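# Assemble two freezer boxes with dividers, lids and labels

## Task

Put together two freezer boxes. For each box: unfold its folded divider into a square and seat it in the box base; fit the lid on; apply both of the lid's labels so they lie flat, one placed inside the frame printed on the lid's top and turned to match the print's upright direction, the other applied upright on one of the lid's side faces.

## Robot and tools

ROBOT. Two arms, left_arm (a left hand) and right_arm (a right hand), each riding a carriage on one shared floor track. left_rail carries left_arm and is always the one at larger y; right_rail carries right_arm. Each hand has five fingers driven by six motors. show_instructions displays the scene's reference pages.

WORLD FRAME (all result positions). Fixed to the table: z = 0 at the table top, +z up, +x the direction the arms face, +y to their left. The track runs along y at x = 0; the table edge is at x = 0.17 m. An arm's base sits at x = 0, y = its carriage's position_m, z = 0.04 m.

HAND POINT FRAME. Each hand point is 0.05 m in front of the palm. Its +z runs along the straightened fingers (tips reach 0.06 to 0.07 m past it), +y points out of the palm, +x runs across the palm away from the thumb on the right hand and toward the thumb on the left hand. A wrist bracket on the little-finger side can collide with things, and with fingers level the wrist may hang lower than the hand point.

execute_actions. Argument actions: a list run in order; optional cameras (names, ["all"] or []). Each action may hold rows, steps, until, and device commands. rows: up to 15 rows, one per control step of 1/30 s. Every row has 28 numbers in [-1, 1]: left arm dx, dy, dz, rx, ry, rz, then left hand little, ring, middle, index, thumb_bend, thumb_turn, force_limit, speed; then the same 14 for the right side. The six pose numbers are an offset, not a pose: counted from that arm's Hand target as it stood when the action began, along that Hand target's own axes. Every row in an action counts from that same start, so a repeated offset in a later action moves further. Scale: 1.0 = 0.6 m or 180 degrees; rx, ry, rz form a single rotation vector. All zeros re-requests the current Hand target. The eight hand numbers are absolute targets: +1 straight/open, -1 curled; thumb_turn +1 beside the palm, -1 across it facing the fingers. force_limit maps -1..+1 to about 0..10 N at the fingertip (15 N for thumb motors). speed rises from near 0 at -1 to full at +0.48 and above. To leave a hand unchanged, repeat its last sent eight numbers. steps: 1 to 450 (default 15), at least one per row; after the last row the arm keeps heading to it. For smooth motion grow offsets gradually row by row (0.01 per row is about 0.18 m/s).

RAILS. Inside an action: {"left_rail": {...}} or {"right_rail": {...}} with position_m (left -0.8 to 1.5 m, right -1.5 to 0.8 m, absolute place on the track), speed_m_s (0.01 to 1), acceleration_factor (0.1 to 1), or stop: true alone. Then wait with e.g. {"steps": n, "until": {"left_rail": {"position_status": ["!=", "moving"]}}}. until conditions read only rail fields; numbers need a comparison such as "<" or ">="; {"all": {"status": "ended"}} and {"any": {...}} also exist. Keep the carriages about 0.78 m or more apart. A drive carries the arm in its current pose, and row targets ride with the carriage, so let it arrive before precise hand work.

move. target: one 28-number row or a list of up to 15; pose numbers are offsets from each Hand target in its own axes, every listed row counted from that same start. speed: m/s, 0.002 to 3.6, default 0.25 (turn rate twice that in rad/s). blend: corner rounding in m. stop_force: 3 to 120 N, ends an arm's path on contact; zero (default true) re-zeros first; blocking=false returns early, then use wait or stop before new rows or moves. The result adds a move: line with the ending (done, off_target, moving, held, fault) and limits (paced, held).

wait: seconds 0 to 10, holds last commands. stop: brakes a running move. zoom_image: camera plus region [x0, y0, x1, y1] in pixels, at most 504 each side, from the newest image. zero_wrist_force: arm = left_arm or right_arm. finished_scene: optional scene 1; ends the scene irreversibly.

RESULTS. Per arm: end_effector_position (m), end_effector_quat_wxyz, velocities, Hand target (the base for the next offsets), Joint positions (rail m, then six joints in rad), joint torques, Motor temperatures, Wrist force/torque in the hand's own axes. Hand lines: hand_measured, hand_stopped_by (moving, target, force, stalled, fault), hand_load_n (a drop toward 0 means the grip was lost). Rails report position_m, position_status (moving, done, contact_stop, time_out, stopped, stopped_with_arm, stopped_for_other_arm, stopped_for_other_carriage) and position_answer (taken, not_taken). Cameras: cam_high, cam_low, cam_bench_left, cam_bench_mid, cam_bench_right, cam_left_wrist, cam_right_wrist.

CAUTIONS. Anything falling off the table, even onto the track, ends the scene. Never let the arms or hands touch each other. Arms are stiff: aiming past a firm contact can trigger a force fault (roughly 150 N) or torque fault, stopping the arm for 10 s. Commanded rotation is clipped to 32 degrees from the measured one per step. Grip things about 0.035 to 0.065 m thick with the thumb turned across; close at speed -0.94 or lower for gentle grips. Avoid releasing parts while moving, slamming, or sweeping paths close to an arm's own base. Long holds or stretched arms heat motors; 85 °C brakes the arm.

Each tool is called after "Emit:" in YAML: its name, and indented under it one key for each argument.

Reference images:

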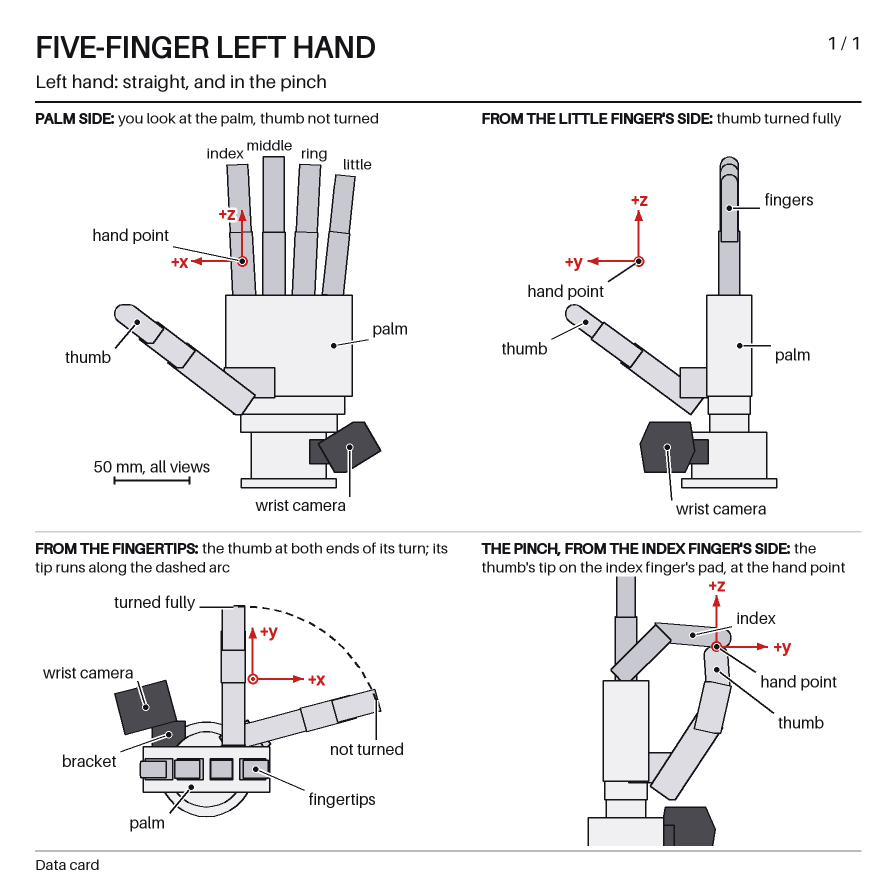

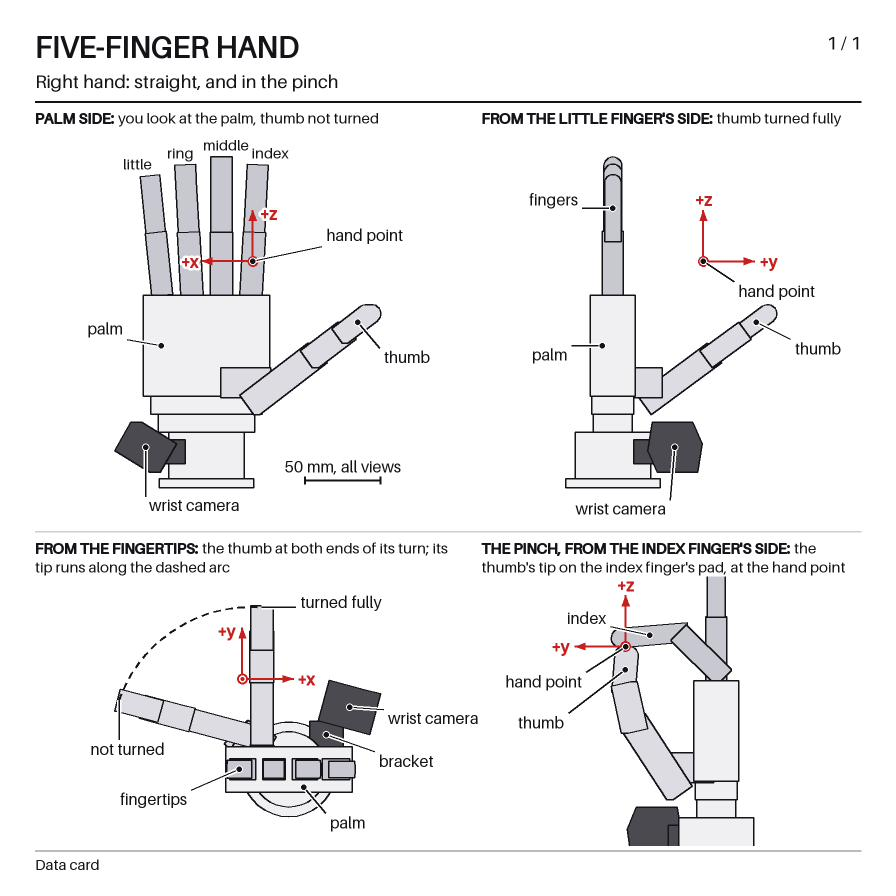

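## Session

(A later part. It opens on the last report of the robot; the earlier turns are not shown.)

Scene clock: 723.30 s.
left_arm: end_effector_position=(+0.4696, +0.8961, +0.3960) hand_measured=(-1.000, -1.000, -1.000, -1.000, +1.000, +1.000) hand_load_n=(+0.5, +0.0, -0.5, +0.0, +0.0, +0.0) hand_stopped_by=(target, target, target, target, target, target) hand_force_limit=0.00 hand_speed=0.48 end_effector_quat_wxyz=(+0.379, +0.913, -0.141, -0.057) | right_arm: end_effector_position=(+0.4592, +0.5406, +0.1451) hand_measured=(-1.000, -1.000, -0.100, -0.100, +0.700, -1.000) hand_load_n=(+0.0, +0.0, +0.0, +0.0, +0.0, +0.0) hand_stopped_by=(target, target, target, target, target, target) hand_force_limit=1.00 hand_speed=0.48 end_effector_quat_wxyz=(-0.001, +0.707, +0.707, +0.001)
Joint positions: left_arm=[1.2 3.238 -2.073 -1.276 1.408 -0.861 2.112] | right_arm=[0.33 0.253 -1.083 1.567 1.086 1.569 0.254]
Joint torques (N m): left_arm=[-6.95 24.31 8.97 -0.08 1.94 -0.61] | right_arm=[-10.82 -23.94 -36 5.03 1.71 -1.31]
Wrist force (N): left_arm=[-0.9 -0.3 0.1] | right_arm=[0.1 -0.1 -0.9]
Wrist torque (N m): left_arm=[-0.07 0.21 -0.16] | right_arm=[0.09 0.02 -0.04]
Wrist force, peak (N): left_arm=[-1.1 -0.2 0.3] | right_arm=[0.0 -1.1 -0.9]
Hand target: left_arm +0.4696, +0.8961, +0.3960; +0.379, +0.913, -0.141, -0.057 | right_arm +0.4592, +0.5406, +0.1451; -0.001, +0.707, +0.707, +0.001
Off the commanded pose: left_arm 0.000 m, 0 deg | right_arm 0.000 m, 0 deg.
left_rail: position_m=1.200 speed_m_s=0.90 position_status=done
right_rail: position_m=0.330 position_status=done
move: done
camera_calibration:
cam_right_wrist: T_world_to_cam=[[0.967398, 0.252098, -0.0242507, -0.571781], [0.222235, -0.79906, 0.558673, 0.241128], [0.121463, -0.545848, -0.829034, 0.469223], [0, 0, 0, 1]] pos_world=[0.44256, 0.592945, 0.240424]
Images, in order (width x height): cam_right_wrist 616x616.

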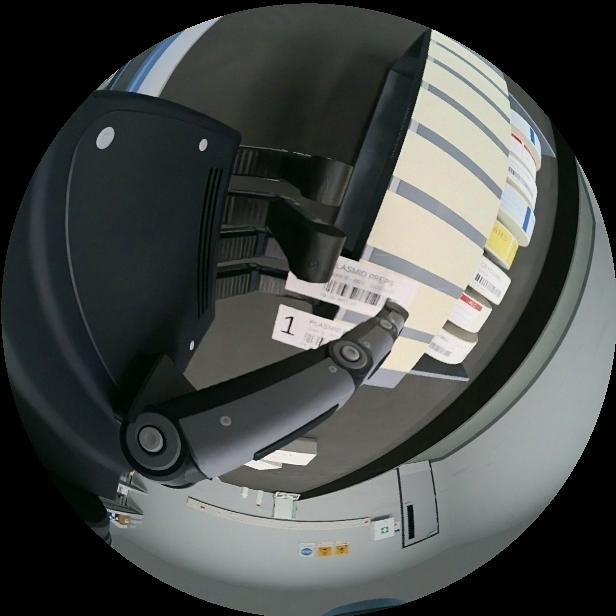

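Emit:
execute_actions:
  actions:
    - {"rows":[[0,0,0,0,0,0,-1,-1,-1,-1,1,1,0,0.48,0,0,0,0,0,0,-1,-1,-0.1,-0.1,0.0,-1,-0.4,-0.6]],"steps":24}
    - {"rows":[[0,0,0,0,0,0,-1,-1,-1,-1,1,1,0,0.48,0,0,0,0,0,0,-1,-1,-0.5,-0.5,0.0,-1,-0.4,-0.8]],"steps":28}

Scene clock: 725.47 s.
left_arm: end_effector_position=(+0.4696, +0.8961, +0.3960) hand_measured=(-1.000, -1.000, -1.000, -1.000, +1.000, +1.000) hand_load_n=(+0.0, +0.0, +0.0, +0.0, +0.0, +0.0) hand_stopped_by=(target, target, target, target, target, target) hand_force_limit=0.00 hand_speed=0.48 end_effector_quat_wxyz=(+0.379, +0.913, -0.141, -0.057) | right_arm: end_effector_position=(+0.4592, +0.5406, +0.1450) hand_measured=(-1.000, -1.000, -0.152, -0.280, +0.164, -1.000) hand_load_n=(+0.0, +0.0, +2.5, +8.5, +6.0, +0.0) hand_stopped_by=(target, target, force, force, force, target) hand_force_limit=-0.40 hand_speed=-0.80 end_effector_quat_wxyz=(-0.001, +0.707, +0.707, +0.001)
Joint positions: left_arm=[1.2 3.238 -2.073 -1.276 1.408 -0.861 2.112] | right_arm=[0.33 0.253 -1.083 1.567 1.086 1.569 0.254]
Joint torques (N m): left_arm=[-8.32 23.63 8.92 0.13 1.89 -0.82] | right_arm=[-11.2 -30.15 -34.6 0.59 2.11 -1.39]
Wrist force (N): left_arm=[-0.7 -0.1 0.1] | right_arm=[0.4 -4.6 0.1]
Wrist torque (N m): left_arm=[-0.03 0.18 -0.16] | right_arm=[0.01 -0.01 -0.14]
Wrist force, peak (N): left_arm=[-1.1 0.0 0.3] | right_arm=[0.1 -5.0 0.9]
Hand target: left_arm +0.4696, +0.8961, +0.3960; +0.379, +0.913, -0.141, -0.057 | right_arm +0.4592, +0.5406, +0.1451; -0.001, +0.707, +0.707, +0.001
Off the commanded pose: left_arm 0.000 m, 0 deg | right_arm 0.000 m, 0 deg.
left_rail: position_m=1.200 speed_m_s=0.90 position_status=done
right_rail: position_m=0.330 position_status=done

Emit:
move:
  target:
    - [0,0,0,0,0,0,-1,-1,-1,-1,1,1,0,0.48,0,0,-0.05,0,0,0,-1,-1,-0.5,-0.5,0.0,-1,-0.4,-0.8]
    - [0,0,0,0,0,0,-1,-1,-1,-1,1,1,0,0.48,0,-0.05,-0.17,0,0,0,-1,-1,-0.5,-0.5,0.0,-1,-0.4,-0.8]
  speed: [0.05,0.2]
  blend: [0.01,0]
  cameras: ["cam_right_wrist","cam_bench_left"]

Emit:
zoom_image:
  camera: "cam_right_wrist"
  region: [260, 200, 460, 400]

Emit:
zoom_image:
  camera: "cam_bench_left"
  region: [80, 200, 250, 370]

Scene clock: 727.30 s.
left_arm: end_effector_position=(+0.4696, +0.8961, +0.3960) hand_measured=(-1.000, -1.000, -1.000, -1.000, +1.000, +1.000) hand_load_n=(+0.0, +0.0, +0.0, +0.0, +0.0, +0.0) hand_stopped_by=(target, target, target, target, target, target) hand_force_limit=0.00 hand_speed=0.48 end_effector_quat_wxyz=(+0.379, +0.913, -0.141, -0.057) | right_arm: end_effector_position=(+0.4292, +0.5404, +0.2470) hand_measured=(-1.000, -1.000, -0.152, -0.280, +0.164, -1.000) hand_load_n=(+0.0, +0.0, +0.0, +5.0, +4.0, -3.0) hand_stopped_by=(target, target, force, force, force, target) hand_force_limit=-0.40 hand_speed=-0.80 end_effector_quat_wxyz=(-0.001, +0.707, +0.707, +0.001)
Joint positions: left_arm=[1.2 3.238 -2.073 -1.276 1.408 -0.861 2.112] | right_arm=[0.33 0.271 -1.23 1.503 1.297 1.569 0.271]
Joint torques (N m): left_arm=[-7.86 25.41 9.09 0.23 1.79 -0.9] | right_arm=[14.07 -52.91 -38.71 5.38 1.02 0.62]
Wrist force (N): left_arm=[-0.9 0.1 0.1] | right_arm=[0.1 -0.4 -0.9]
Wrist torque (N m): left_arm=[-0.01 0.21 -0.17] | right_arm=[0.02 0.00 -0.09]
Wrist force, peak (N): left_arm=[-1.1 0.0 0.3] | right_arm=[0.2 -4.9 1.7]
Hand target: left_arm +0.4696, +0.8961, +0.3960; +0.379, +0.913, -0.141, -0.057 | right_arm +0.4292, +0.5404, +0.2470; -0.001, +0.707, +0.707, +0.001
Off the commanded pose: left_arm 0.000 m, 0 deg | right_arm 0.000 m, 0 deg.
left_rail: position_m=1.200 speed_m_s=0.90 position_status=done
right_rail: position_m=0.330 position_status=done
move: done
camera_calibration:
cam_right_wrist: T_world_to_cam=[[0.967396, 0.252102, -0.0242865, -0.540227], [0.222241, -0.79898, 0.558785, 0.190618], [0.121466, -0.545963, -0.828957, 0.557278], [0, 0, 0, 1]] pos_world=[0.41256, 0.592745, 0.342325]
Images, in order (width x height): cam_bench_left 672x504, cam_right_wrist 616x616.

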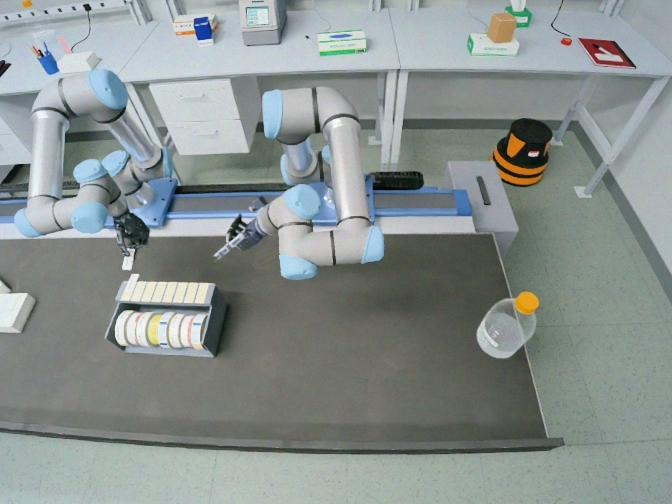

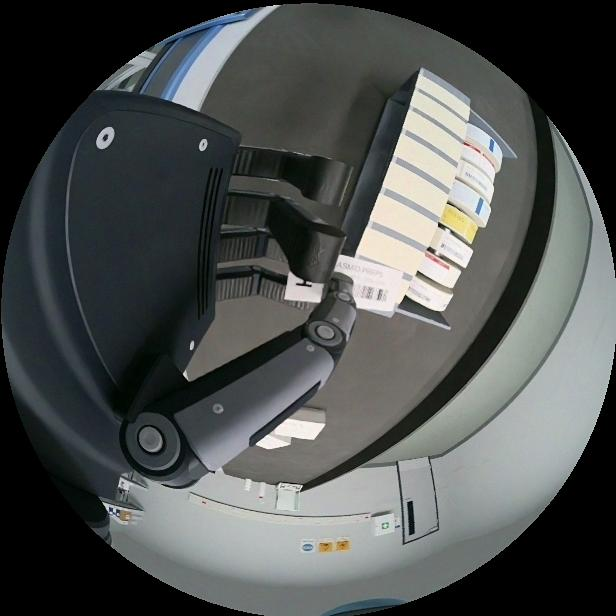

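Scaled by 2.520 from the camera's 616x616 image, which has a finer 880x880 frame.

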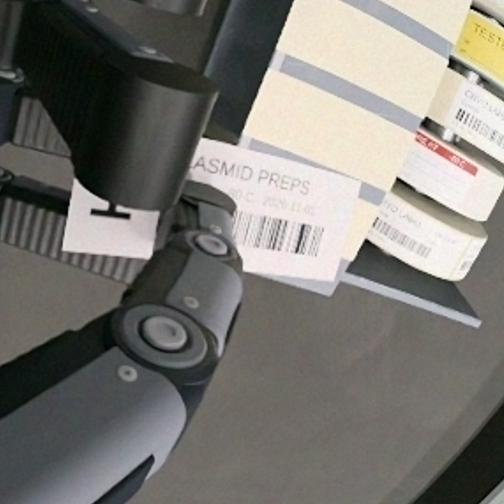

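Scaled by 2.965 from the camera's 672x504 image, which has a finer 960x720 frame.

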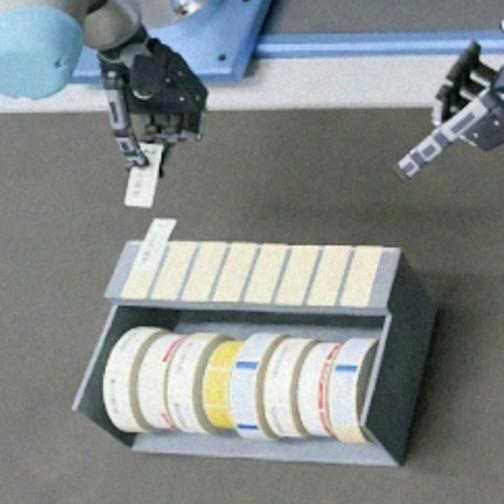

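Emit:
zoom_image:
  camera: "cam_bench_left"
  region: [105, 230, 165, 290]

Scaled by 8.400 from the camera's 672x504 image, which has a finer 960x720 frame.

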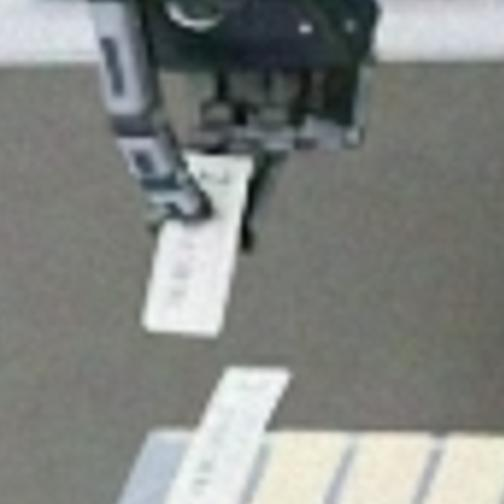

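Emit:
execute_actions:
  actions: []
  cameras: ["cam_right_wrist", "cam_bench_mid"]

Scene clock: 733.27 s.
left_arm: end_effector_position=(+0.4696, +0.8961, +0.3960) hand_measured=(-1.000, -1.000, -1.000, -1.000, +1.000, +1.000) hand_load_n=(+0.0, +0.0, +0.0, +0.0, -0.5, +0.0) hand_stopped_by=(target, target, target, target, target, target) hand_force_limit=0.00 hand_speed=0.48 end_effector_quat_wxyz=(+0.379, +0.913, -0.141, -0.057) | right_arm: end_effector_position=(+0.4292, +0.5404, +0.2470) hand_measured=(-1.000, -1.000, -0.152, -0.280, +0.164, -1.000) hand_load_n=(+0.0, +0.0, +0.0, +5.0, +4.0, -2.5) hand_stopped_by=(target, target, force, force, force, target) hand_force_limit=-0.40 hand_speed=-0.80 end_effector_quat_wxyz=(-0.001, +0.707, +0.707, +0.001)
Joint positions: left_arm=[1.2 3.238 -2.073 -1.276 1.408 -0.861 2.112] | right_arm=[0.33 0.271 -1.23 1.503 1.297 1.569 0.271]
Joint velocities: within noise
Joint torques (N m): left_arm=[-7.17 25.41 8.37 0.12 1.74 -0.99] | right_arm=[13.47 -52 -38.48 5.1 -2.02 0.68]
Motor temperatures (°C): left_arm=[20 25 21 25 30 23] | right_arm=[22 22 25 27 31 26]
Wrist force (N): left_arm=[-0.9 0.0 0.3] | right_arm=[0.2 -0.3 -1.0]
Wrist torque (N m): left_arm=[-0.04 0.21 -0.17] | right_arm=[0.05 -0.01 -0.08]
Wrist force, peak (N): left_arm=[-1.1 0.0 0.3] | right_arm=[-0.1 -0.3 -1.4]
Hand target: left_arm +0.4696, +0.8961, +0.3960; +0.379, +0.913, -0.141, -0.057 | right_arm +0.4292, +0.5404, +0.2470; -0.001, +0.707, +0.707, +0.001
Off the commanded pose: left_arm 0.000 m, 0 deg | right_arm 0.000 m, 0 deg.
left_rail: position_m=1.200 speed_m_s=0.90 position_status=done
right_rail: position_m=0.330 position_status=done
camera_calibration:
cam_right_wrist: T_world_to_cam=[[0.967384, 0.252154, -0.024206, -0.540278], [0.222238, -0.798968, 0.558803, 0.19055], [0.121565, -0.545957, -0.828947, 0.557312], [0, 0, 0, 1]] pos_world=[0.41256, 0.592745, 0.342425]
Images, in order (width x height): cam_bench_mid 672x504, cam_right_wrist 616x616.

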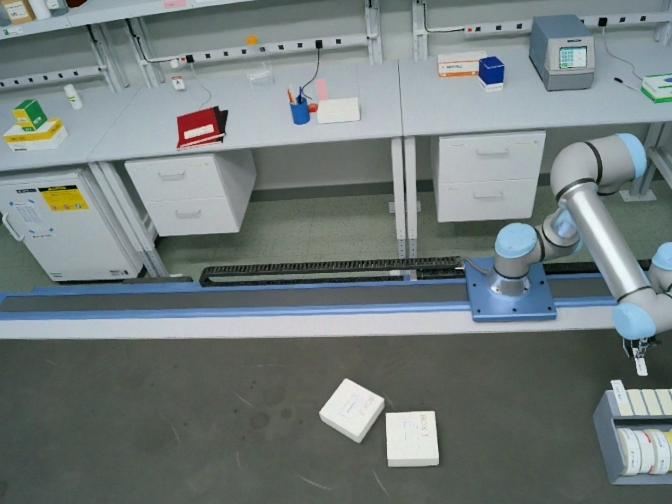

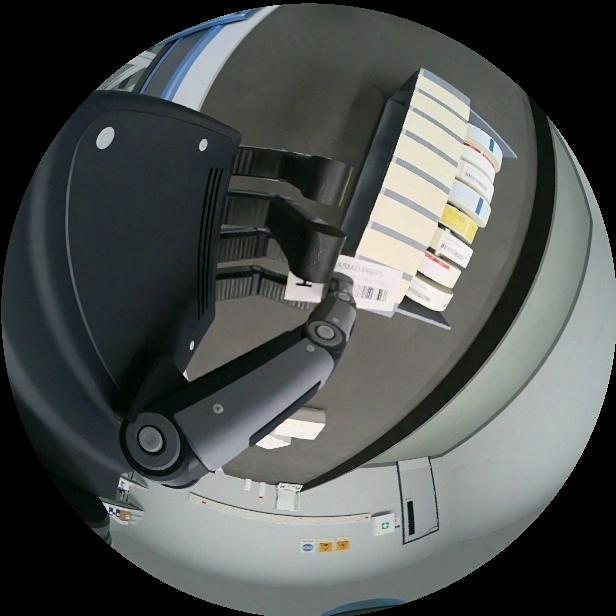

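Emit:
zoom_image:
  camera: "cam_right_wrist"
  region: [260, 220, 460, 350]

Emit:
zoom_image:
  camera: "cam_bench_mid"
  region: [300, 350, 460, 480]

Scaled by 2.520 from the camera's 616x616 image, which has a finer 880x880 frame.

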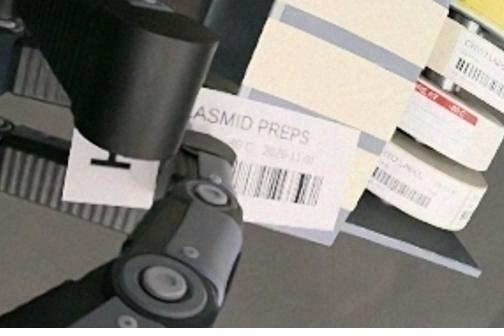

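Scaled by 3.150 from the camera's 672x504 image, which has a finer 960x720 frame.

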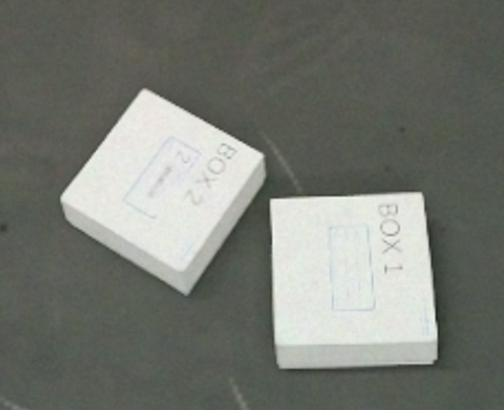

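Emit:
zoom_image:
  camera: "cam_right_wrist"
  region: [275, 245, 415, 325]

Scaled by 3.600 from the camera's 616x616 image, which has a finer 880x880 frame.

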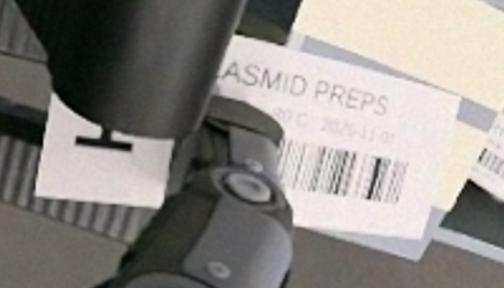

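Emit:
zoom_image:
  camera: "cam_right_wrist"
  region: [375, 255, 425, 325]

Emit:
zoom_image:
  camera: "cam_right_wrist"
  region: [275, 240, 355, 310]

Scaled by 7.200 from the camera's 616x616 image, which has a finer 880x880 frame.

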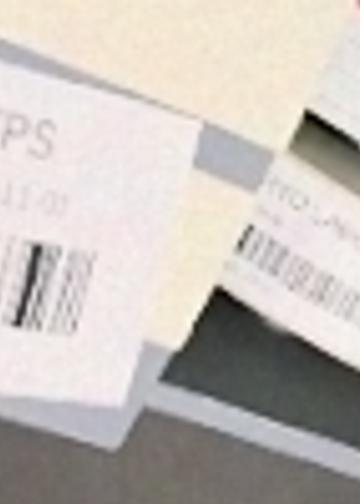

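Scaled by 6.300 from the camera's 616x616 image, which has a finer 880x880 frame.

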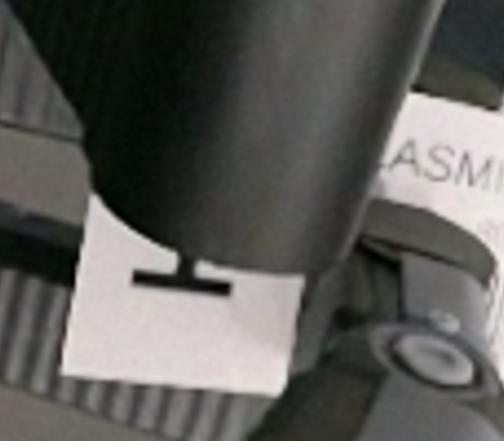

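Emit:
zoom_image:
  camera: "cam_bench_mid"
  region: [610, 325, 670, 405]

Scaled by 6.300 from the camera's 672x504 image, which has a finer 960x720 frame.

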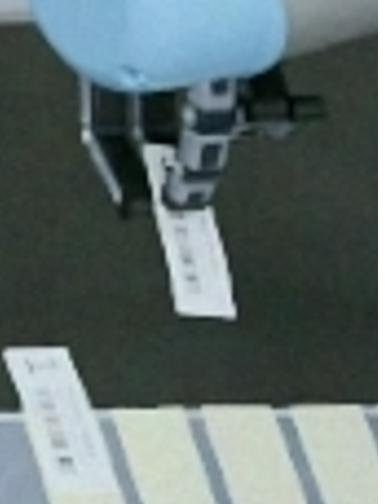

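Emit:
move:
  target: [0,0,0,0,0,0,-1,-1,-1,-1,1,1,0,0.48,-0.0025,0.1787,-0.022,0.1287,0.0816,0.0138,-1,-1,-0.5,-0.5,0.0,-1,-0.4,-0.8]
  speed: 0.3
  blocking: false

Emit:
execute_actions:
  actions:
    - {"right_rail":{"position_m":-0.235},"steps":120,"until":{"right_rail":{"position_status":["!=","moving"]}}}

Emit:
execute_actions:
  actions:
    - {"steps":90,"until":{"right_rail":{"position_status":["!=","moving"]}}}
  cameras: ["cam_right_wrist"]

Scene clock: 744.47 s.
left_arm: end_effector_position=(+0.4696, +0.8961, +0.3960) hand_measured=(-1.000, -1.000, -1.000, -1.000, +1.000, +1.000) hand_load_n=(+0.0, +0.0, +0.0, +0.0, +0.0, +0.0) hand_stopped_by=(target, target, target, target, target, target) hand_force_limit=0.00 hand_speed=0.48 end_effector_quat_wxyz=(+0.379, +0.913, -0.141, -0.057) | right_arm: end_effector_position=(+0.4704, +0.5389, +0.2515) hand_measured=(-1.000, -1.000, -0.152, -0.280, +0.164, -1.000) hand_load_n=(+0.0, +0.0, +0.0, +5.0, +4.0, -2.5) hand_stopped_by=(target, target, force, force, force, target) hand_force_limit=-0.40 hand_speed=-0.80 end_effector_quat_wxyz=(-0.088, +0.711, +0.697, -0.015) end_effector_velocity=(+0.130, -0.004, +0.014) end_effector_angular_velocity=(+0.323, +0.466, -0.058)
Joint positions: left_arm=[1.2 3.238 -2.073 -1.276 1.408 -0.861 2.112] | right_arm=[0.33 0.174 -1.098 1.312 1.481 1.442 0.185]
Joint velocities: left_arm=[within noise] | right_arm=[0 -0.267 0.462 -0.653 0.627 -0.37 -0.26]
Joint torques (N m): left_arm=[-8.56 25.13 8.74 0.11 2.05 -1] | right_arm=[-9.73 -20.72 -40.27 6.38 -2.89 -1.68]
Wrist force (N): left_arm=[-0.8 -0.1 0.2] | right_arm=[-0.1 -0.6 -1.2]
Wrist torque (N m): left_arm=[-0.04 0.19 -0.16] | right_arm=[0.01 0.09 0.00]
Wrist force, peak (N): left_arm=[-1.1 -0.1 0.0] | right_arm=[3.1 -1.0 -1.4]
Hand target: left_arm +0.4696, +0.8961, +0.3960; +0.379, +0.913, -0.141, -0.057 | right_arm +0.4872, +0.5396, +0.2542; -0.127, +0.709, +0.693, -0.027
Off the commanded pose: left_arm 0.000 m, 0 deg | right_arm 0.067 m, 17 deg.
left_rail: position_m=1.200 speed_m_s=0.90 position_status=done
right_rail: position_m=0.330 position_status=done
move: running

Scene clock: 745.30 s.
left_arm: end_effector_position=(+0.4696, +0.8961, +0.3960) hand_measured=(-1.000, -1.000, -1.000, -1.000, +1.000, +1.000) hand_load_n=(+0.0, +0.0, +0.0, +0.0, +0.0, +0.0) hand_stopped_by=(target, target, target, target, target, target) hand_force_limit=0.00 hand_speed=0.48 end_effector_quat_wxyz=(+0.379, +0.913, -0.141, -0.057) | right_arm: end_effector_position=(+0.5363, +0.3853, +0.2603) hand_measured=(-1.000, -1.000, -0.152, -0.280, +0.164, -1.000) hand_load_n=(+0.0, +0.0, +0.0, +5.0, +4.0, -2.5) hand_stopped_by=(target, target, force, force, force, target) hand_force_limit=-0.40 hand_speed=-0.80 end_effector_quat_wxyz=(-0.232, +0.702, +0.672, -0.051) end_effector_velocity=(+0.001, -0.383, +0.000) end_effector_angular_velocity=(+0.001, +0.007, +0.002)
Joint positions: left_arm=[1.2 3.238 -2.073 -1.276 1.408 -0.861 2.112] | right_arm=[0.176 0.069 -0.814 0.905 1.869 1.284 0.056]
Joint velocities: left_arm=[within noise] | right_arm=[-0.384 0.001 0.008 -0.013 0.012 -0.001 -0.002]
Joint torques (N m): left_arm=[-6.23 24.08 9.77 0.06 1.88 -0.95] | right_arm=[-13.85 -33.33 -39.77 5.53 -1.93 -0.91]
Wrist force (N): left_arm=[-0.8 0.0 0.1] | right_arm=[1.0 -0.9 -0.2]
Wrist torque (N m): left_arm=[-0.02 0.20 -0.16] | right_arm=[-0.07 -0.07 0.06]
Wrist force, peak (N): left_arm=[-1.1 -0.1 0.2] | right_arm=[0.9 -1.2 -0.6]
Hand target: left_arm +0.4696, +0.8961, +0.3960; +0.379, +0.913, -0.141, -0.057 | right_arm +0.5364, +0.3853, +0.2603; -0.232, +0.702, +0.672, -0.051
Off the commanded pose: left_arm 0.000 m, 0 deg | right_arm 0.000 m, 0 deg.
left_rail: position_m=1.200 speed_m_s=0.90 position_status=done
right_rail: position_m=0.176 position_m_goal=-0.235 position_status=moving position_answer=taken
earlier move: done

Scene clock: 746.90 s.
left_arm: end_effector_position=(+0.4696, +0.8961, +0.3960) hand_measured=(-1.000, -1.000, -1.000, -1.000, +1.000, +1.000) hand_load_n=(+0.0, +0.0, +0.0, +0.0, +0.0, +0.0) hand_stopped_by=(target, target, target, target, target, target) hand_force_limit=0.00 hand_speed=0.48 end_effector_quat_wxyz=(+0.379, +0.913, -0.141, -0.057) | right_arm: end_effector_position=(+0.5364, -0.0261, +0.2603) hand_measured=(-1.000, -1.000, -0.152, -0.280, +0.164, -1.000) hand_load_n=(+0.0, +0.0, +0.0, +5.0, +4.0, -2.5) hand_stopped_by=(target, target, force, force, force, target) hand_force_limit=-0.40 hand_speed=-0.80 end_effector_quat_wxyz=(-0.232, +0.702, +0.672, -0.051)
Joint positions: left_arm=[1.2 3.238 -2.073 -1.276 1.408 -0.861 2.112] | right_arm=[-0.235 0.069 -0.813 0.904 1.869 1.284 0.056]
Joint torques (N m): left_arm=[-6.96 25.74 8.29 0.15 1.89 -1.04] | right_arm=[9.88 -32.8 -36.49 3.88 -0.81 -1.38]
Wrist force (N): left_arm=[-0.8 0.0 0.2] | right_arm=[0.6 -1.0 -0.3]
Wrist torque (N m): left_arm=[-0.03 0.20 -0.17] | right_arm=[-0.07 -0.02 0.04]
Wrist force, peak (N): left_arm=[-1.0 -0.1 0.3] | right_arm=[0.9 -1.2 -0.3]
Hand target: left_arm +0.4696, +0.8961, +0.3960; +0.379, +0.913, -0.141, -0.057 | right_arm +0.5364, -0.0261, +0.2603; -0.232, +0.702, +0.672, -0.051
Off the commanded pose: left_arm 0.000 m, 0 deg | right_arm 0.000 m, 0 deg.
left_rail: position_m=1.200 speed_m_s=0.90 position_status=done
right_rail: position_m=-0.235 position_status=done
camera_calibration:
cam_right_wrist: T_world_to_cam=[[0.9028, 0.259586, -0.342881, -0.383025], [0.345259, -0.912844, 0.217973, -0.273565], [-0.256414, -0.315169, -0.91374, 0.476779], [0, 0, 0, 1]] pos_world=[0.562499, -0.0000285642, 0.36395]
Images, in order (width x height): cam_right_wrist 616x616.

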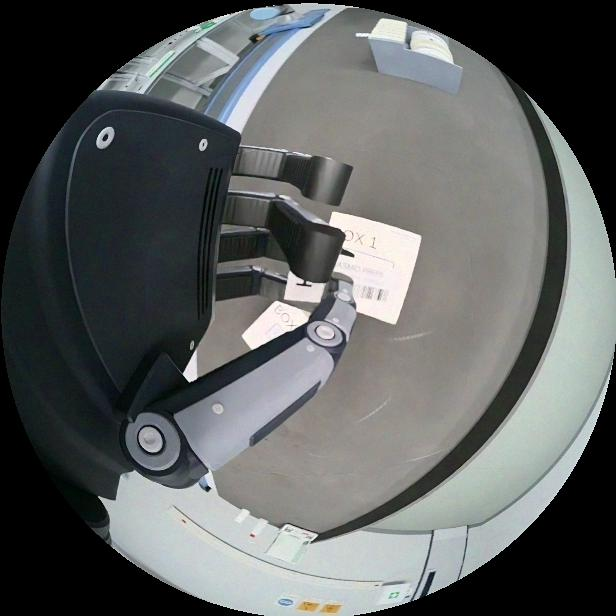

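Emit:
zoom_image:
  camera: "cam_right_wrist"
  region: [275, 200, 435, 340]

Scaled by 3.150 from the camera's 616x616 image, which has a finer 880x880 frame.

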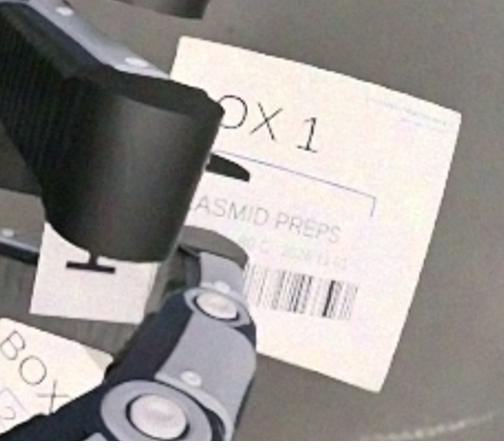

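Emit:
move:
  target: [0,0,0,0,0,0,-1,-1,-1,-1,1,1,0,0.48,-0.0575,0.0953,0.2144,0,0,0,-1,-1,-0.5,-0.5,0.0,-1,-0.4,-0.8]
  speed: 0.25
  cameras: ["cam_right_wrist", "cam_bench_mid", "cam_left_wrist"]

Scene clock: 751.87 s.
left_arm: end_effector_position=(+0.4696, +0.8961, +0.3960) hand_measured=(-1.000, -1.000, -1.000, -1.000, +1.000, +1.000) hand_load_n=(+0.0, +0.0, +0.0, +0.0, +0.0, +0.0) hand_stopped_by=(target, target, target, target, target, target) hand_force_limit=0.00 hand_speed=0.48 end_effector_quat_wxyz=(+0.379, +0.913, -0.141, -0.057) | right_arm: end_effector_position=(+0.5365, -0.0259, +0.1154) hand_measured=(-1.000, -1.000, -0.152, -0.280, +0.164, -1.000) hand_load_n=(+0.0, +0.0, +0.0, +5.0, +4.0, -3.0) hand_stopped_by=(target, target, force, force, force, target) hand_force_limit=-0.40 hand_speed=-0.80 end_effector_quat_wxyz=(-0.232, +0.702, +0.672, -0.051)
Joint positions: left_arm=[1.2 3.238 -2.073 -1.276 1.408 -0.861 2.112] | right_arm=[-0.235 0.07 -0.716 1.11 1.566 1.284 0.057]
Joint torques (N m): left_arm=[-7.96 24.61 9.6 0.05 2.03 -0.83] | right_arm=[13.05 -33.81 -0.14 1.29 -2.62 0.68]
Wrist force (N): left_arm=[-0.9 -0.1 0.0] | right_arm=[0.3 -1.3 -0.5]
Wrist torque (N m): left_arm=[-0.03 0.20 -0.17] | right_arm=[-0.08 0.07 -0.04]
Wrist force, peak (N): left_arm=[-1.2 0.0 0.1] | right_arm=[0.8 -1.7 -1.6]
Hand target: left_arm +0.4696, +0.8961, +0.3960; +0.379, +0.913, -0.141, -0.057 | right_arm +0.5365, -0.0259, +0.1153; -0.232, +0.702, +0.672, -0.051
Off the commanded pose: left_arm 0.000 m, 0 deg | right_arm 0.000 m, 0 deg.
left_rail: position_m=1.200 speed_m_s=0.90 position_status=done
right_rail: position_m=-0.235 position_status=done
move: done
camera_calibration:
cam_left_wrist: T_world_to_cam=[[0.496904, 0.563015, -0.660379, -0.479727], [0.832089, -0.093045, 0.546782, -0.516964], [0.246402, -0.821192, -0.514713, 0.938393], [0, 0, 0, 1]] pos_world=[0.437317, 0.992593, 0.448869]
cam_right_wrist: T_world_to_cam=[[0.9028, 0.259586, -0.342881, -0.432787], [0.345259, -0.912844, 0.217973, -0.241707], [-0.256414, -0.315169, -0.91374, 0.344473], [0, 0, 0, 1]] pos_world=[0.562499, 0.000271436, 0.21905]
Images, in order (width x height): cam_bench_mid 672x504, cam_left_wrist 616x616, cam_right_wrist 616x616.

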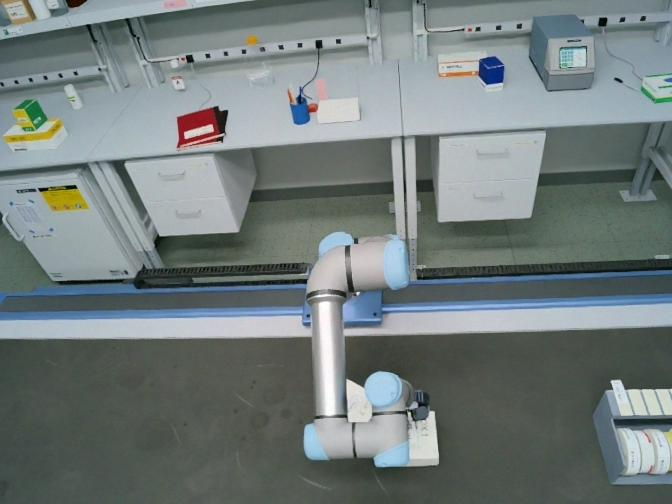

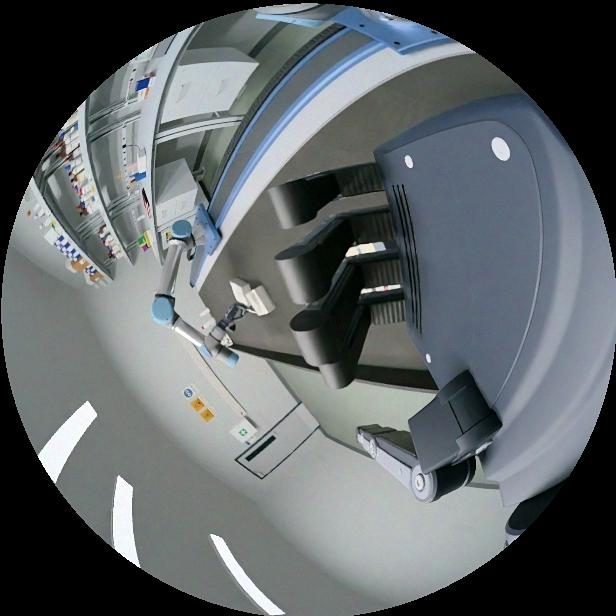

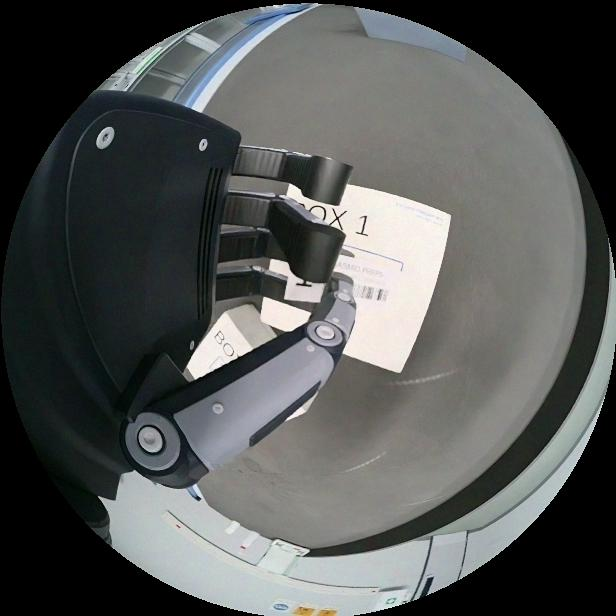

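Emit:
zoom_image:
  camera: "cam_right_wrist"
  region: [325, 240, 425, 330]

Emit:
zoom_image:
  camera: "cam_right_wrist"
  region: [270, 170, 470, 380]

Scaled by 5.040 from the camera's 616x616 image, which has a finer 880x880 frame.

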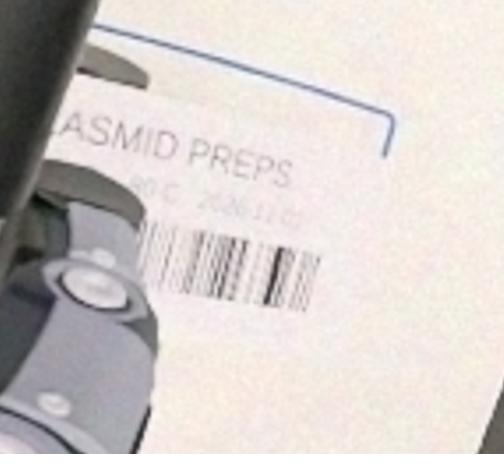

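Scaled by 2.400 from the camera's 616x616 image, which has a finer 880x880 frame.

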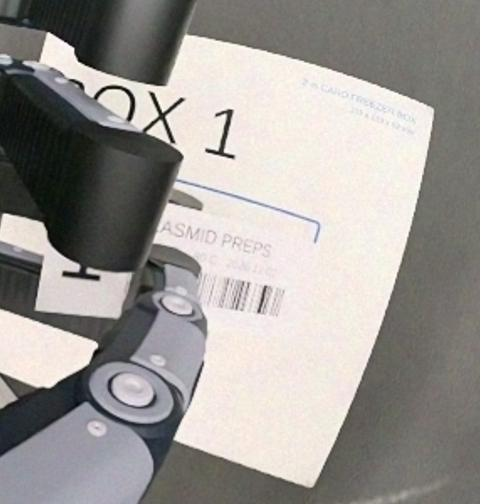

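Emit:
move:
  target: [0,0,0,0,0,0,-1,-1,-1,-1,1,1,0,0.48,-0.0093,0.0125,0.0408,0,0,0,-1,-1,-0.5,-0.5,0.0,-1,-0.4,-0.8]
  speed: 0.1
  cameras: ["cam_right_wrist"]

Emit:
zoom_image:
  camera: "cam_right_wrist"
  region: [325, 240, 425, 330]

Scene clock: 754.90 s.
left_arm: end_effector_position=(+0.4696, +0.8961, +0.3960) hand_measured=(-1.000, -1.000, -1.000, -1.000, +1.000, +1.000) hand_load_n=(+0.0, +0.0, +0.0, +0.0, +0.0, +0.0) hand_stopped_by=(target, target, target, target, target, target) hand_force_limit=0.00 hand_speed=0.48 end_effector_quat_wxyz=(+0.379, +0.913, -0.141, -0.057) | right_arm: end_effector_position=(+0.5335, -0.0249, +0.0894) hand_measured=(-1.000, -1.000, -0.152, -0.280, +0.164, -1.000) hand_load_n=(+0.0, +0.0, +0.0, +5.0, +4.0, -3.0) hand_stopped_by=(target, target, force, force, force, target) hand_force_limit=-0.40 hand_speed=-0.80 end_effector_quat_wxyz=(-0.232, +0.702, +0.672, -0.051)
Joint positions: left_arm=[1.2 3.238 -2.073 -1.276 1.408 -0.861 2.112] | right_arm=[-0.235 0.072 -0.694 1.142 1.512 1.283 0.059]
Joint torques (N m): left_arm=[-9.06 24.27 9.26 0.03 2.06 -1.08] | right_arm=[11.85 -33.03 0.18 1.31 -2.47 0.9]
Wrist force (N): left_arm=[-0.8 -0.1 0.2] | right_arm=[0.6 -1.0 -0.2]
Wrist torque (N m): left_arm=[-0.04 0.20 -0.17] | right_arm=[-0.07 0.04 -0.01]
Wrist force, peak (N): left_arm=[-1.0 0.1 0.3] | right_arm=[0.6 -1.6 -0.3]
Hand target: left_arm +0.4696, +0.8961, +0.3960; +0.379, +0.913, -0.141, -0.057 | right_arm +0.5335, -0.0249, +0.0893; -0.232, +0.702, +0.672, -0.051
Off the commanded pose: left_arm 0.000 m, 0 deg | right_arm 0.000 m, 0 deg.
left_rail: position_m=1.200 speed_m_s=0.90 position_status=done
right_rail: position_m=-0.235 position_status=done
move: done
camera_calibration:
cam_right_wrist: T_world_to_cam=[[0.9028, 0.259586, -0.342881, -0.439227], [0.345259, -0.912844, 0.217973, -0.234183], [-0.256414, -0.315169, -0.91374, 0.32023], [0, 0, 0, 1]] pos_world=[0.559499, 0.00117144, 0.19305]
Images, in order (width x height): cam_right_wrist 616x616.

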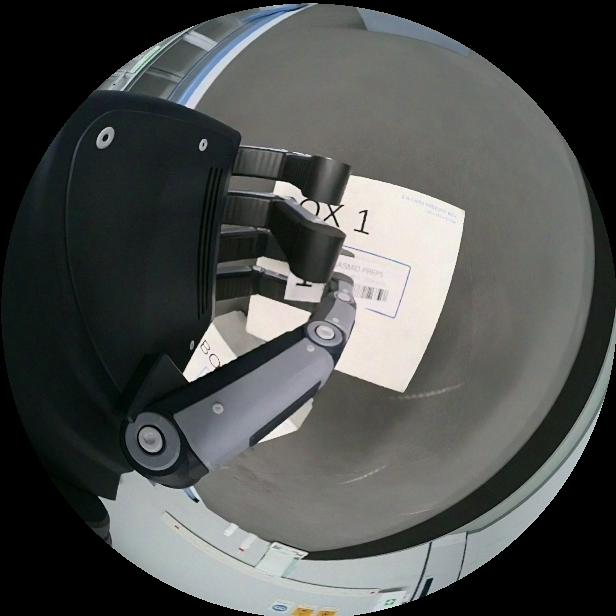

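Scaled by 5.040 from the camera's 616x616 image, which has a finer 880x880 frame.

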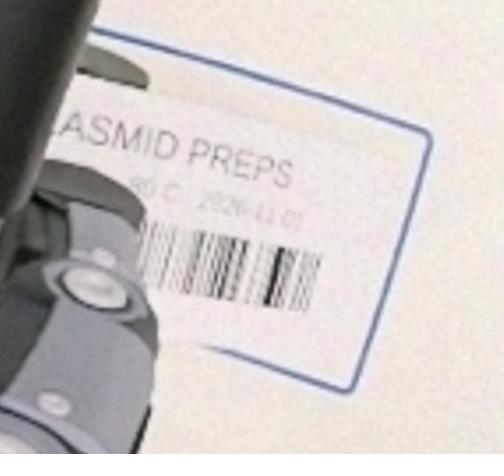

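Emit:
move:
  target: [0,0,0,0,0,0,-1,-1,-1,-1,1,1,0,0.48,-0.0036,0.0059,0.0133,0,0,0,-1,-1,-0.5,-0.5,0.0,-1,-0.4,-0.8]
  speed: 0.06
  cameras: ["cam_right_wrist"]

Emit:
zoom_image:
  camera: "cam_right_wrist"
  region: [325, 240, 425, 330]

Scene clock: 756.47 s.
left_arm: end_effector_position=(+0.4696, +0.8961, +0.3960) hand_measured=(-1.000, -1.000, -1.000, -1.000, +1.000, +1.000) hand_load_n=(+0.5, +0.0, +0.0, +0.0, +0.0, +0.0) hand_stopped_by=(target, target, target, target, target, target) hand_force_limit=0.00 hand_speed=0.48 end_effector_quat_wxyz=(+0.379, +0.913, -0.141, -0.057) | right_arm: end_effector_position=(+0.5335, -0.0249, +0.0804) hand_measured=(-1.000, -1.000, -0.152, -0.280, +0.164, -1.000) hand_load_n=(+0.0, +0.0, +0.0, +5.0, +4.0, -3.0) hand_stopped_by=(target, target, force, force, force, target) hand_force_limit=-0.40 hand_speed=-0.80 end_effector_quat_wxyz=(-0.232, +0.702, +0.672, -0.051)
Joint positions: left_arm=[1.2 3.238 -2.073 -1.276 1.408 -0.861 2.112] | right_arm=[-0.235 0.072 -0.684 1.148 1.496 1.283 0.059]
Joint torques (N m): left_arm=[-7.3 24.39 8.45 -0.04 2.04 -0.9] | right_arm=[11.48 -32.69 -1.45 0.96 -2.36 0.41]
Wrist force (N): left_arm=[-0.8 0.0 0.4] | right_arm=[0.3 -1.2 -0.1]
Wrist torque (N m): left_arm=[-0.03 0.20 -0.16] | right_arm=[-0.10 0.09 -0.02]
Wrist force, peak (N): left_arm=[-1.1 -0.2 0.3] | right_arm=[0.8 -1.5 -0.4]
Hand target: left_arm +0.4696, +0.8961, +0.3960; +0.379, +0.913, -0.141, -0.057 | right_arm +0.5335, -0.0249, +0.0803; -0.232, +0.702, +0.672, -0.051
Off the commanded pose: left_arm 0.000 m, 0 deg | right_arm 0.000 m, 0 deg.
left_rail: position_m=1.200 speed_m_s=0.90 position_status=done
right_rail: position_m=-0.235 position_status=done
move: done
camera_calibration:
cam_right_wrist: T_world_to_cam=[[0.9028, 0.259586, -0.342881, -0.442313], [0.345259, -0.912844, 0.217973, -0.232221], [-0.256414, -0.315169, -0.91374, 0.312006], [0, 0, 0, 1]] pos_world=[0.559499, 0.00117144, 0.18405]
Images, in order (width x height): cam_right_wrist 616x616.

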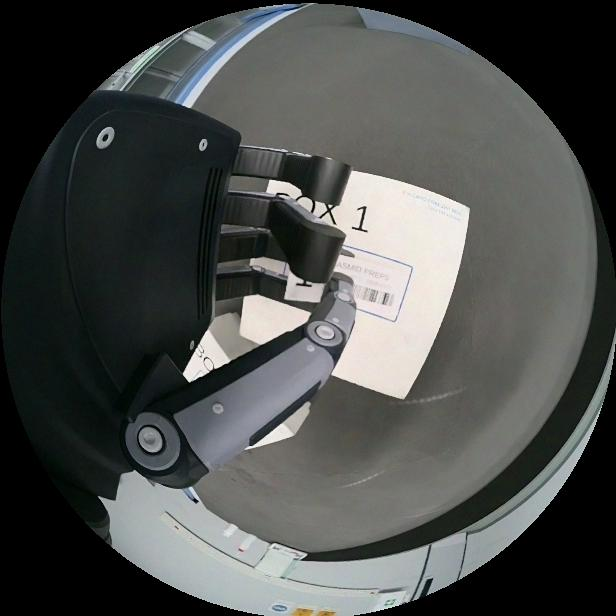

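Scaled by 5.040 from the camera's 616x616 image, which has a finer 880x880 frame.

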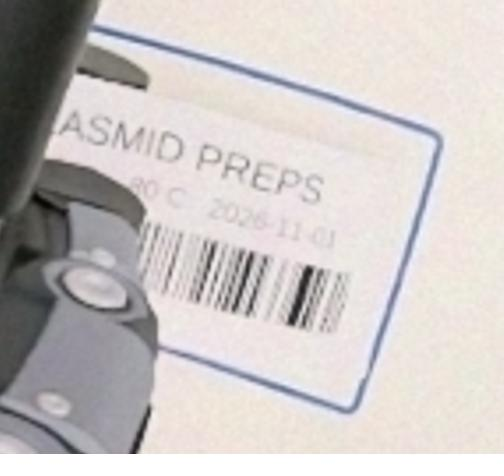

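Emit:
zoom_image:
  camera: "cam_right_wrist"
  region: [375, 255, 420, 330]

Scaled by 6.720 from the camera's 616x616 image, which has a finer 880x880 frame.

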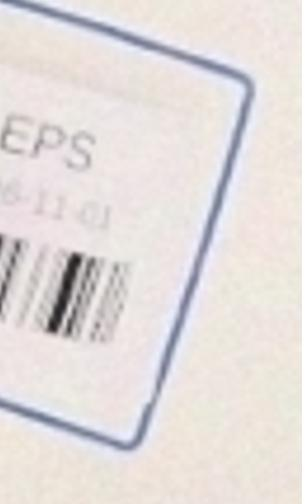

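Emit:
move:
  target: [0,0,0,0,0,0,-1,-1,-1,-1,1,1,0,0.48,0.0048,-0.0079,-0.0177,0,0,0,-1,-1,-0.5,-0.5,0.0,-1,-0.4,-0.8]
  speed: 0.06
  cameras: ["cam_right_wrist"]

Emit:
zoom_image:
  camera: "cam_right_wrist"
  region: [325, 240, 425, 330]

Emit:
zoom_image:
  camera: "cam_right_wrist"
  region: [270, 235, 350, 315]

Scene clock: 776.23 s.
left_arm: end_effector_position=(+0.4696, +0.8961, +0.3960) hand_measured=(-1.000, -1.000, -1.000, -1.000, +1.000, +1.000) hand_load_n=(+0.0, +0.0, +0.0, +0.0, +0.0, +0.0) hand_stopped_by=(target, target, target, target, target, target) hand_force_limit=0.00 hand_speed=0.48 end_effector_quat_wxyz=(+0.379, +0.913, -0.141, -0.057) | right_arm: end_effector_position=(+0.5335, -0.0249, +0.0923) hand_measured=(-1.000, -1.000, -0.152, -0.280, +0.164, -1.000) hand_load_n=(+0.0, +0.0, +0.0, +5.5, +4.5, -3.0) hand_stopped_by=(target, target, force, force, force, target) hand_force_limit=-0.40 hand_speed=-0.80 end_effector_quat_wxyz=(-0.232, +0.702, +0.672, -0.051)
Joint positions: left_arm=[1.2 3.238 -2.073 -1.276 1.408 -0.861 2.112] | right_arm=[-0.235 0.072 -0.697 1.14 1.517 1.283 0.059]
Joint torques (N m): left_arm=[-7.9 25.6 8.28 0.18 2.02 -1.04] | right_arm=[12.1 -74.3 -37.66 5.73 -2.09 0.55]
Wrist force (N): left_arm=[-0.7 -0.1 0.3] | right_arm=[0.8 -0.8 -0.3]
Wrist torque (N m): left_arm=[-0.04 0.18 -0.15] | right_arm=[-0.05 0.02 0.01]
Wrist force, peak (N): left_arm=[-1.1 0.1 0.3] | right_arm=[0.6 -1.7 -0.3]
Hand target: left_arm +0.4696, +0.8961, +0.3960; +0.379, +0.913, -0.141, -0.057 | right_arm +0.5335, -0.0249, +0.0923; -0.232, +0.702, +0.672, -0.051
Off the commanded pose: left_arm 0.000 m, 0 deg | right_arm 0.000 m, 0 deg.
left_rail: position_m=1.200 speed_m_s=0.90 position_status=done
right_rail: position_m=-0.235 position_status=done
move: done
camera_calibration:
cam_right_wrist: T_world_to_cam=[[0.9028, 0.259586, -0.342881, -0.438233], [0.345259, -0.912844, 0.217973, -0.234815], [-0.256414, -0.315169, -0.91374, 0.32288], [0, 0, 0, 1]] pos_world=[0.559499, 0.00117144, 0.19595]
Images, in order (width x height): cam_right_wrist 616x616.

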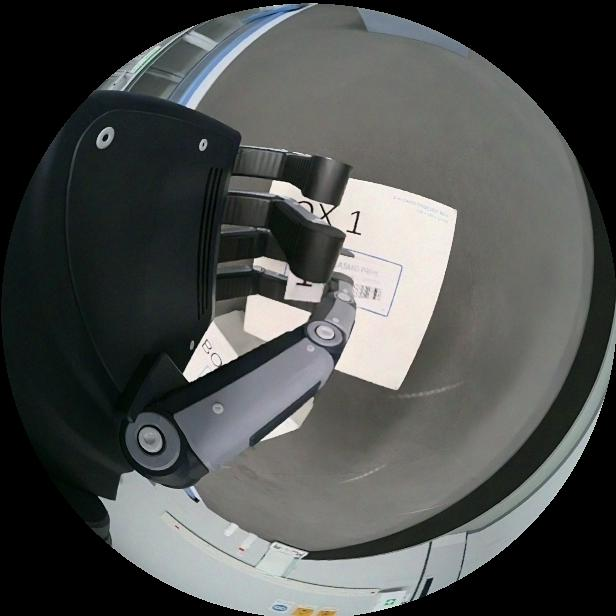

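Scaled by 5.040 from the camera's 616x616 image, which has a finer 880x880 frame.

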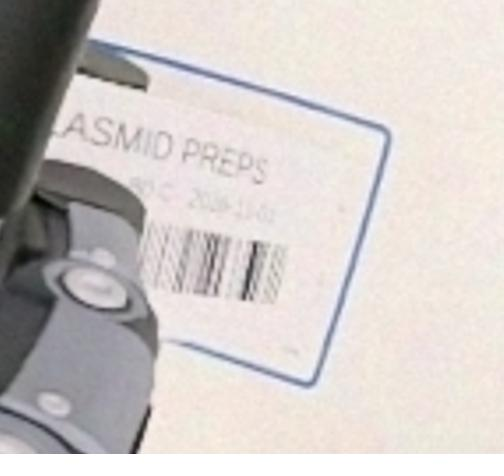

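Scaled by 6.300 from the camera's 616x616 image, which has a finer 880x880 frame.

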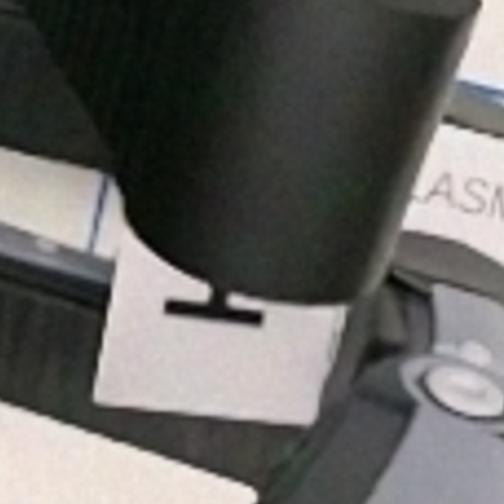

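Emit:
zoom_image:
  camera: "cam_right_wrist"
  region: [350, 255, 410, 325]

Scaled by 7.200 from the camera's 616x616 image, which has a finer 880x880 frame.

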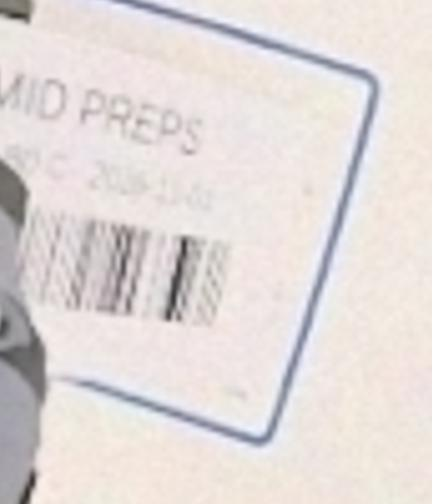

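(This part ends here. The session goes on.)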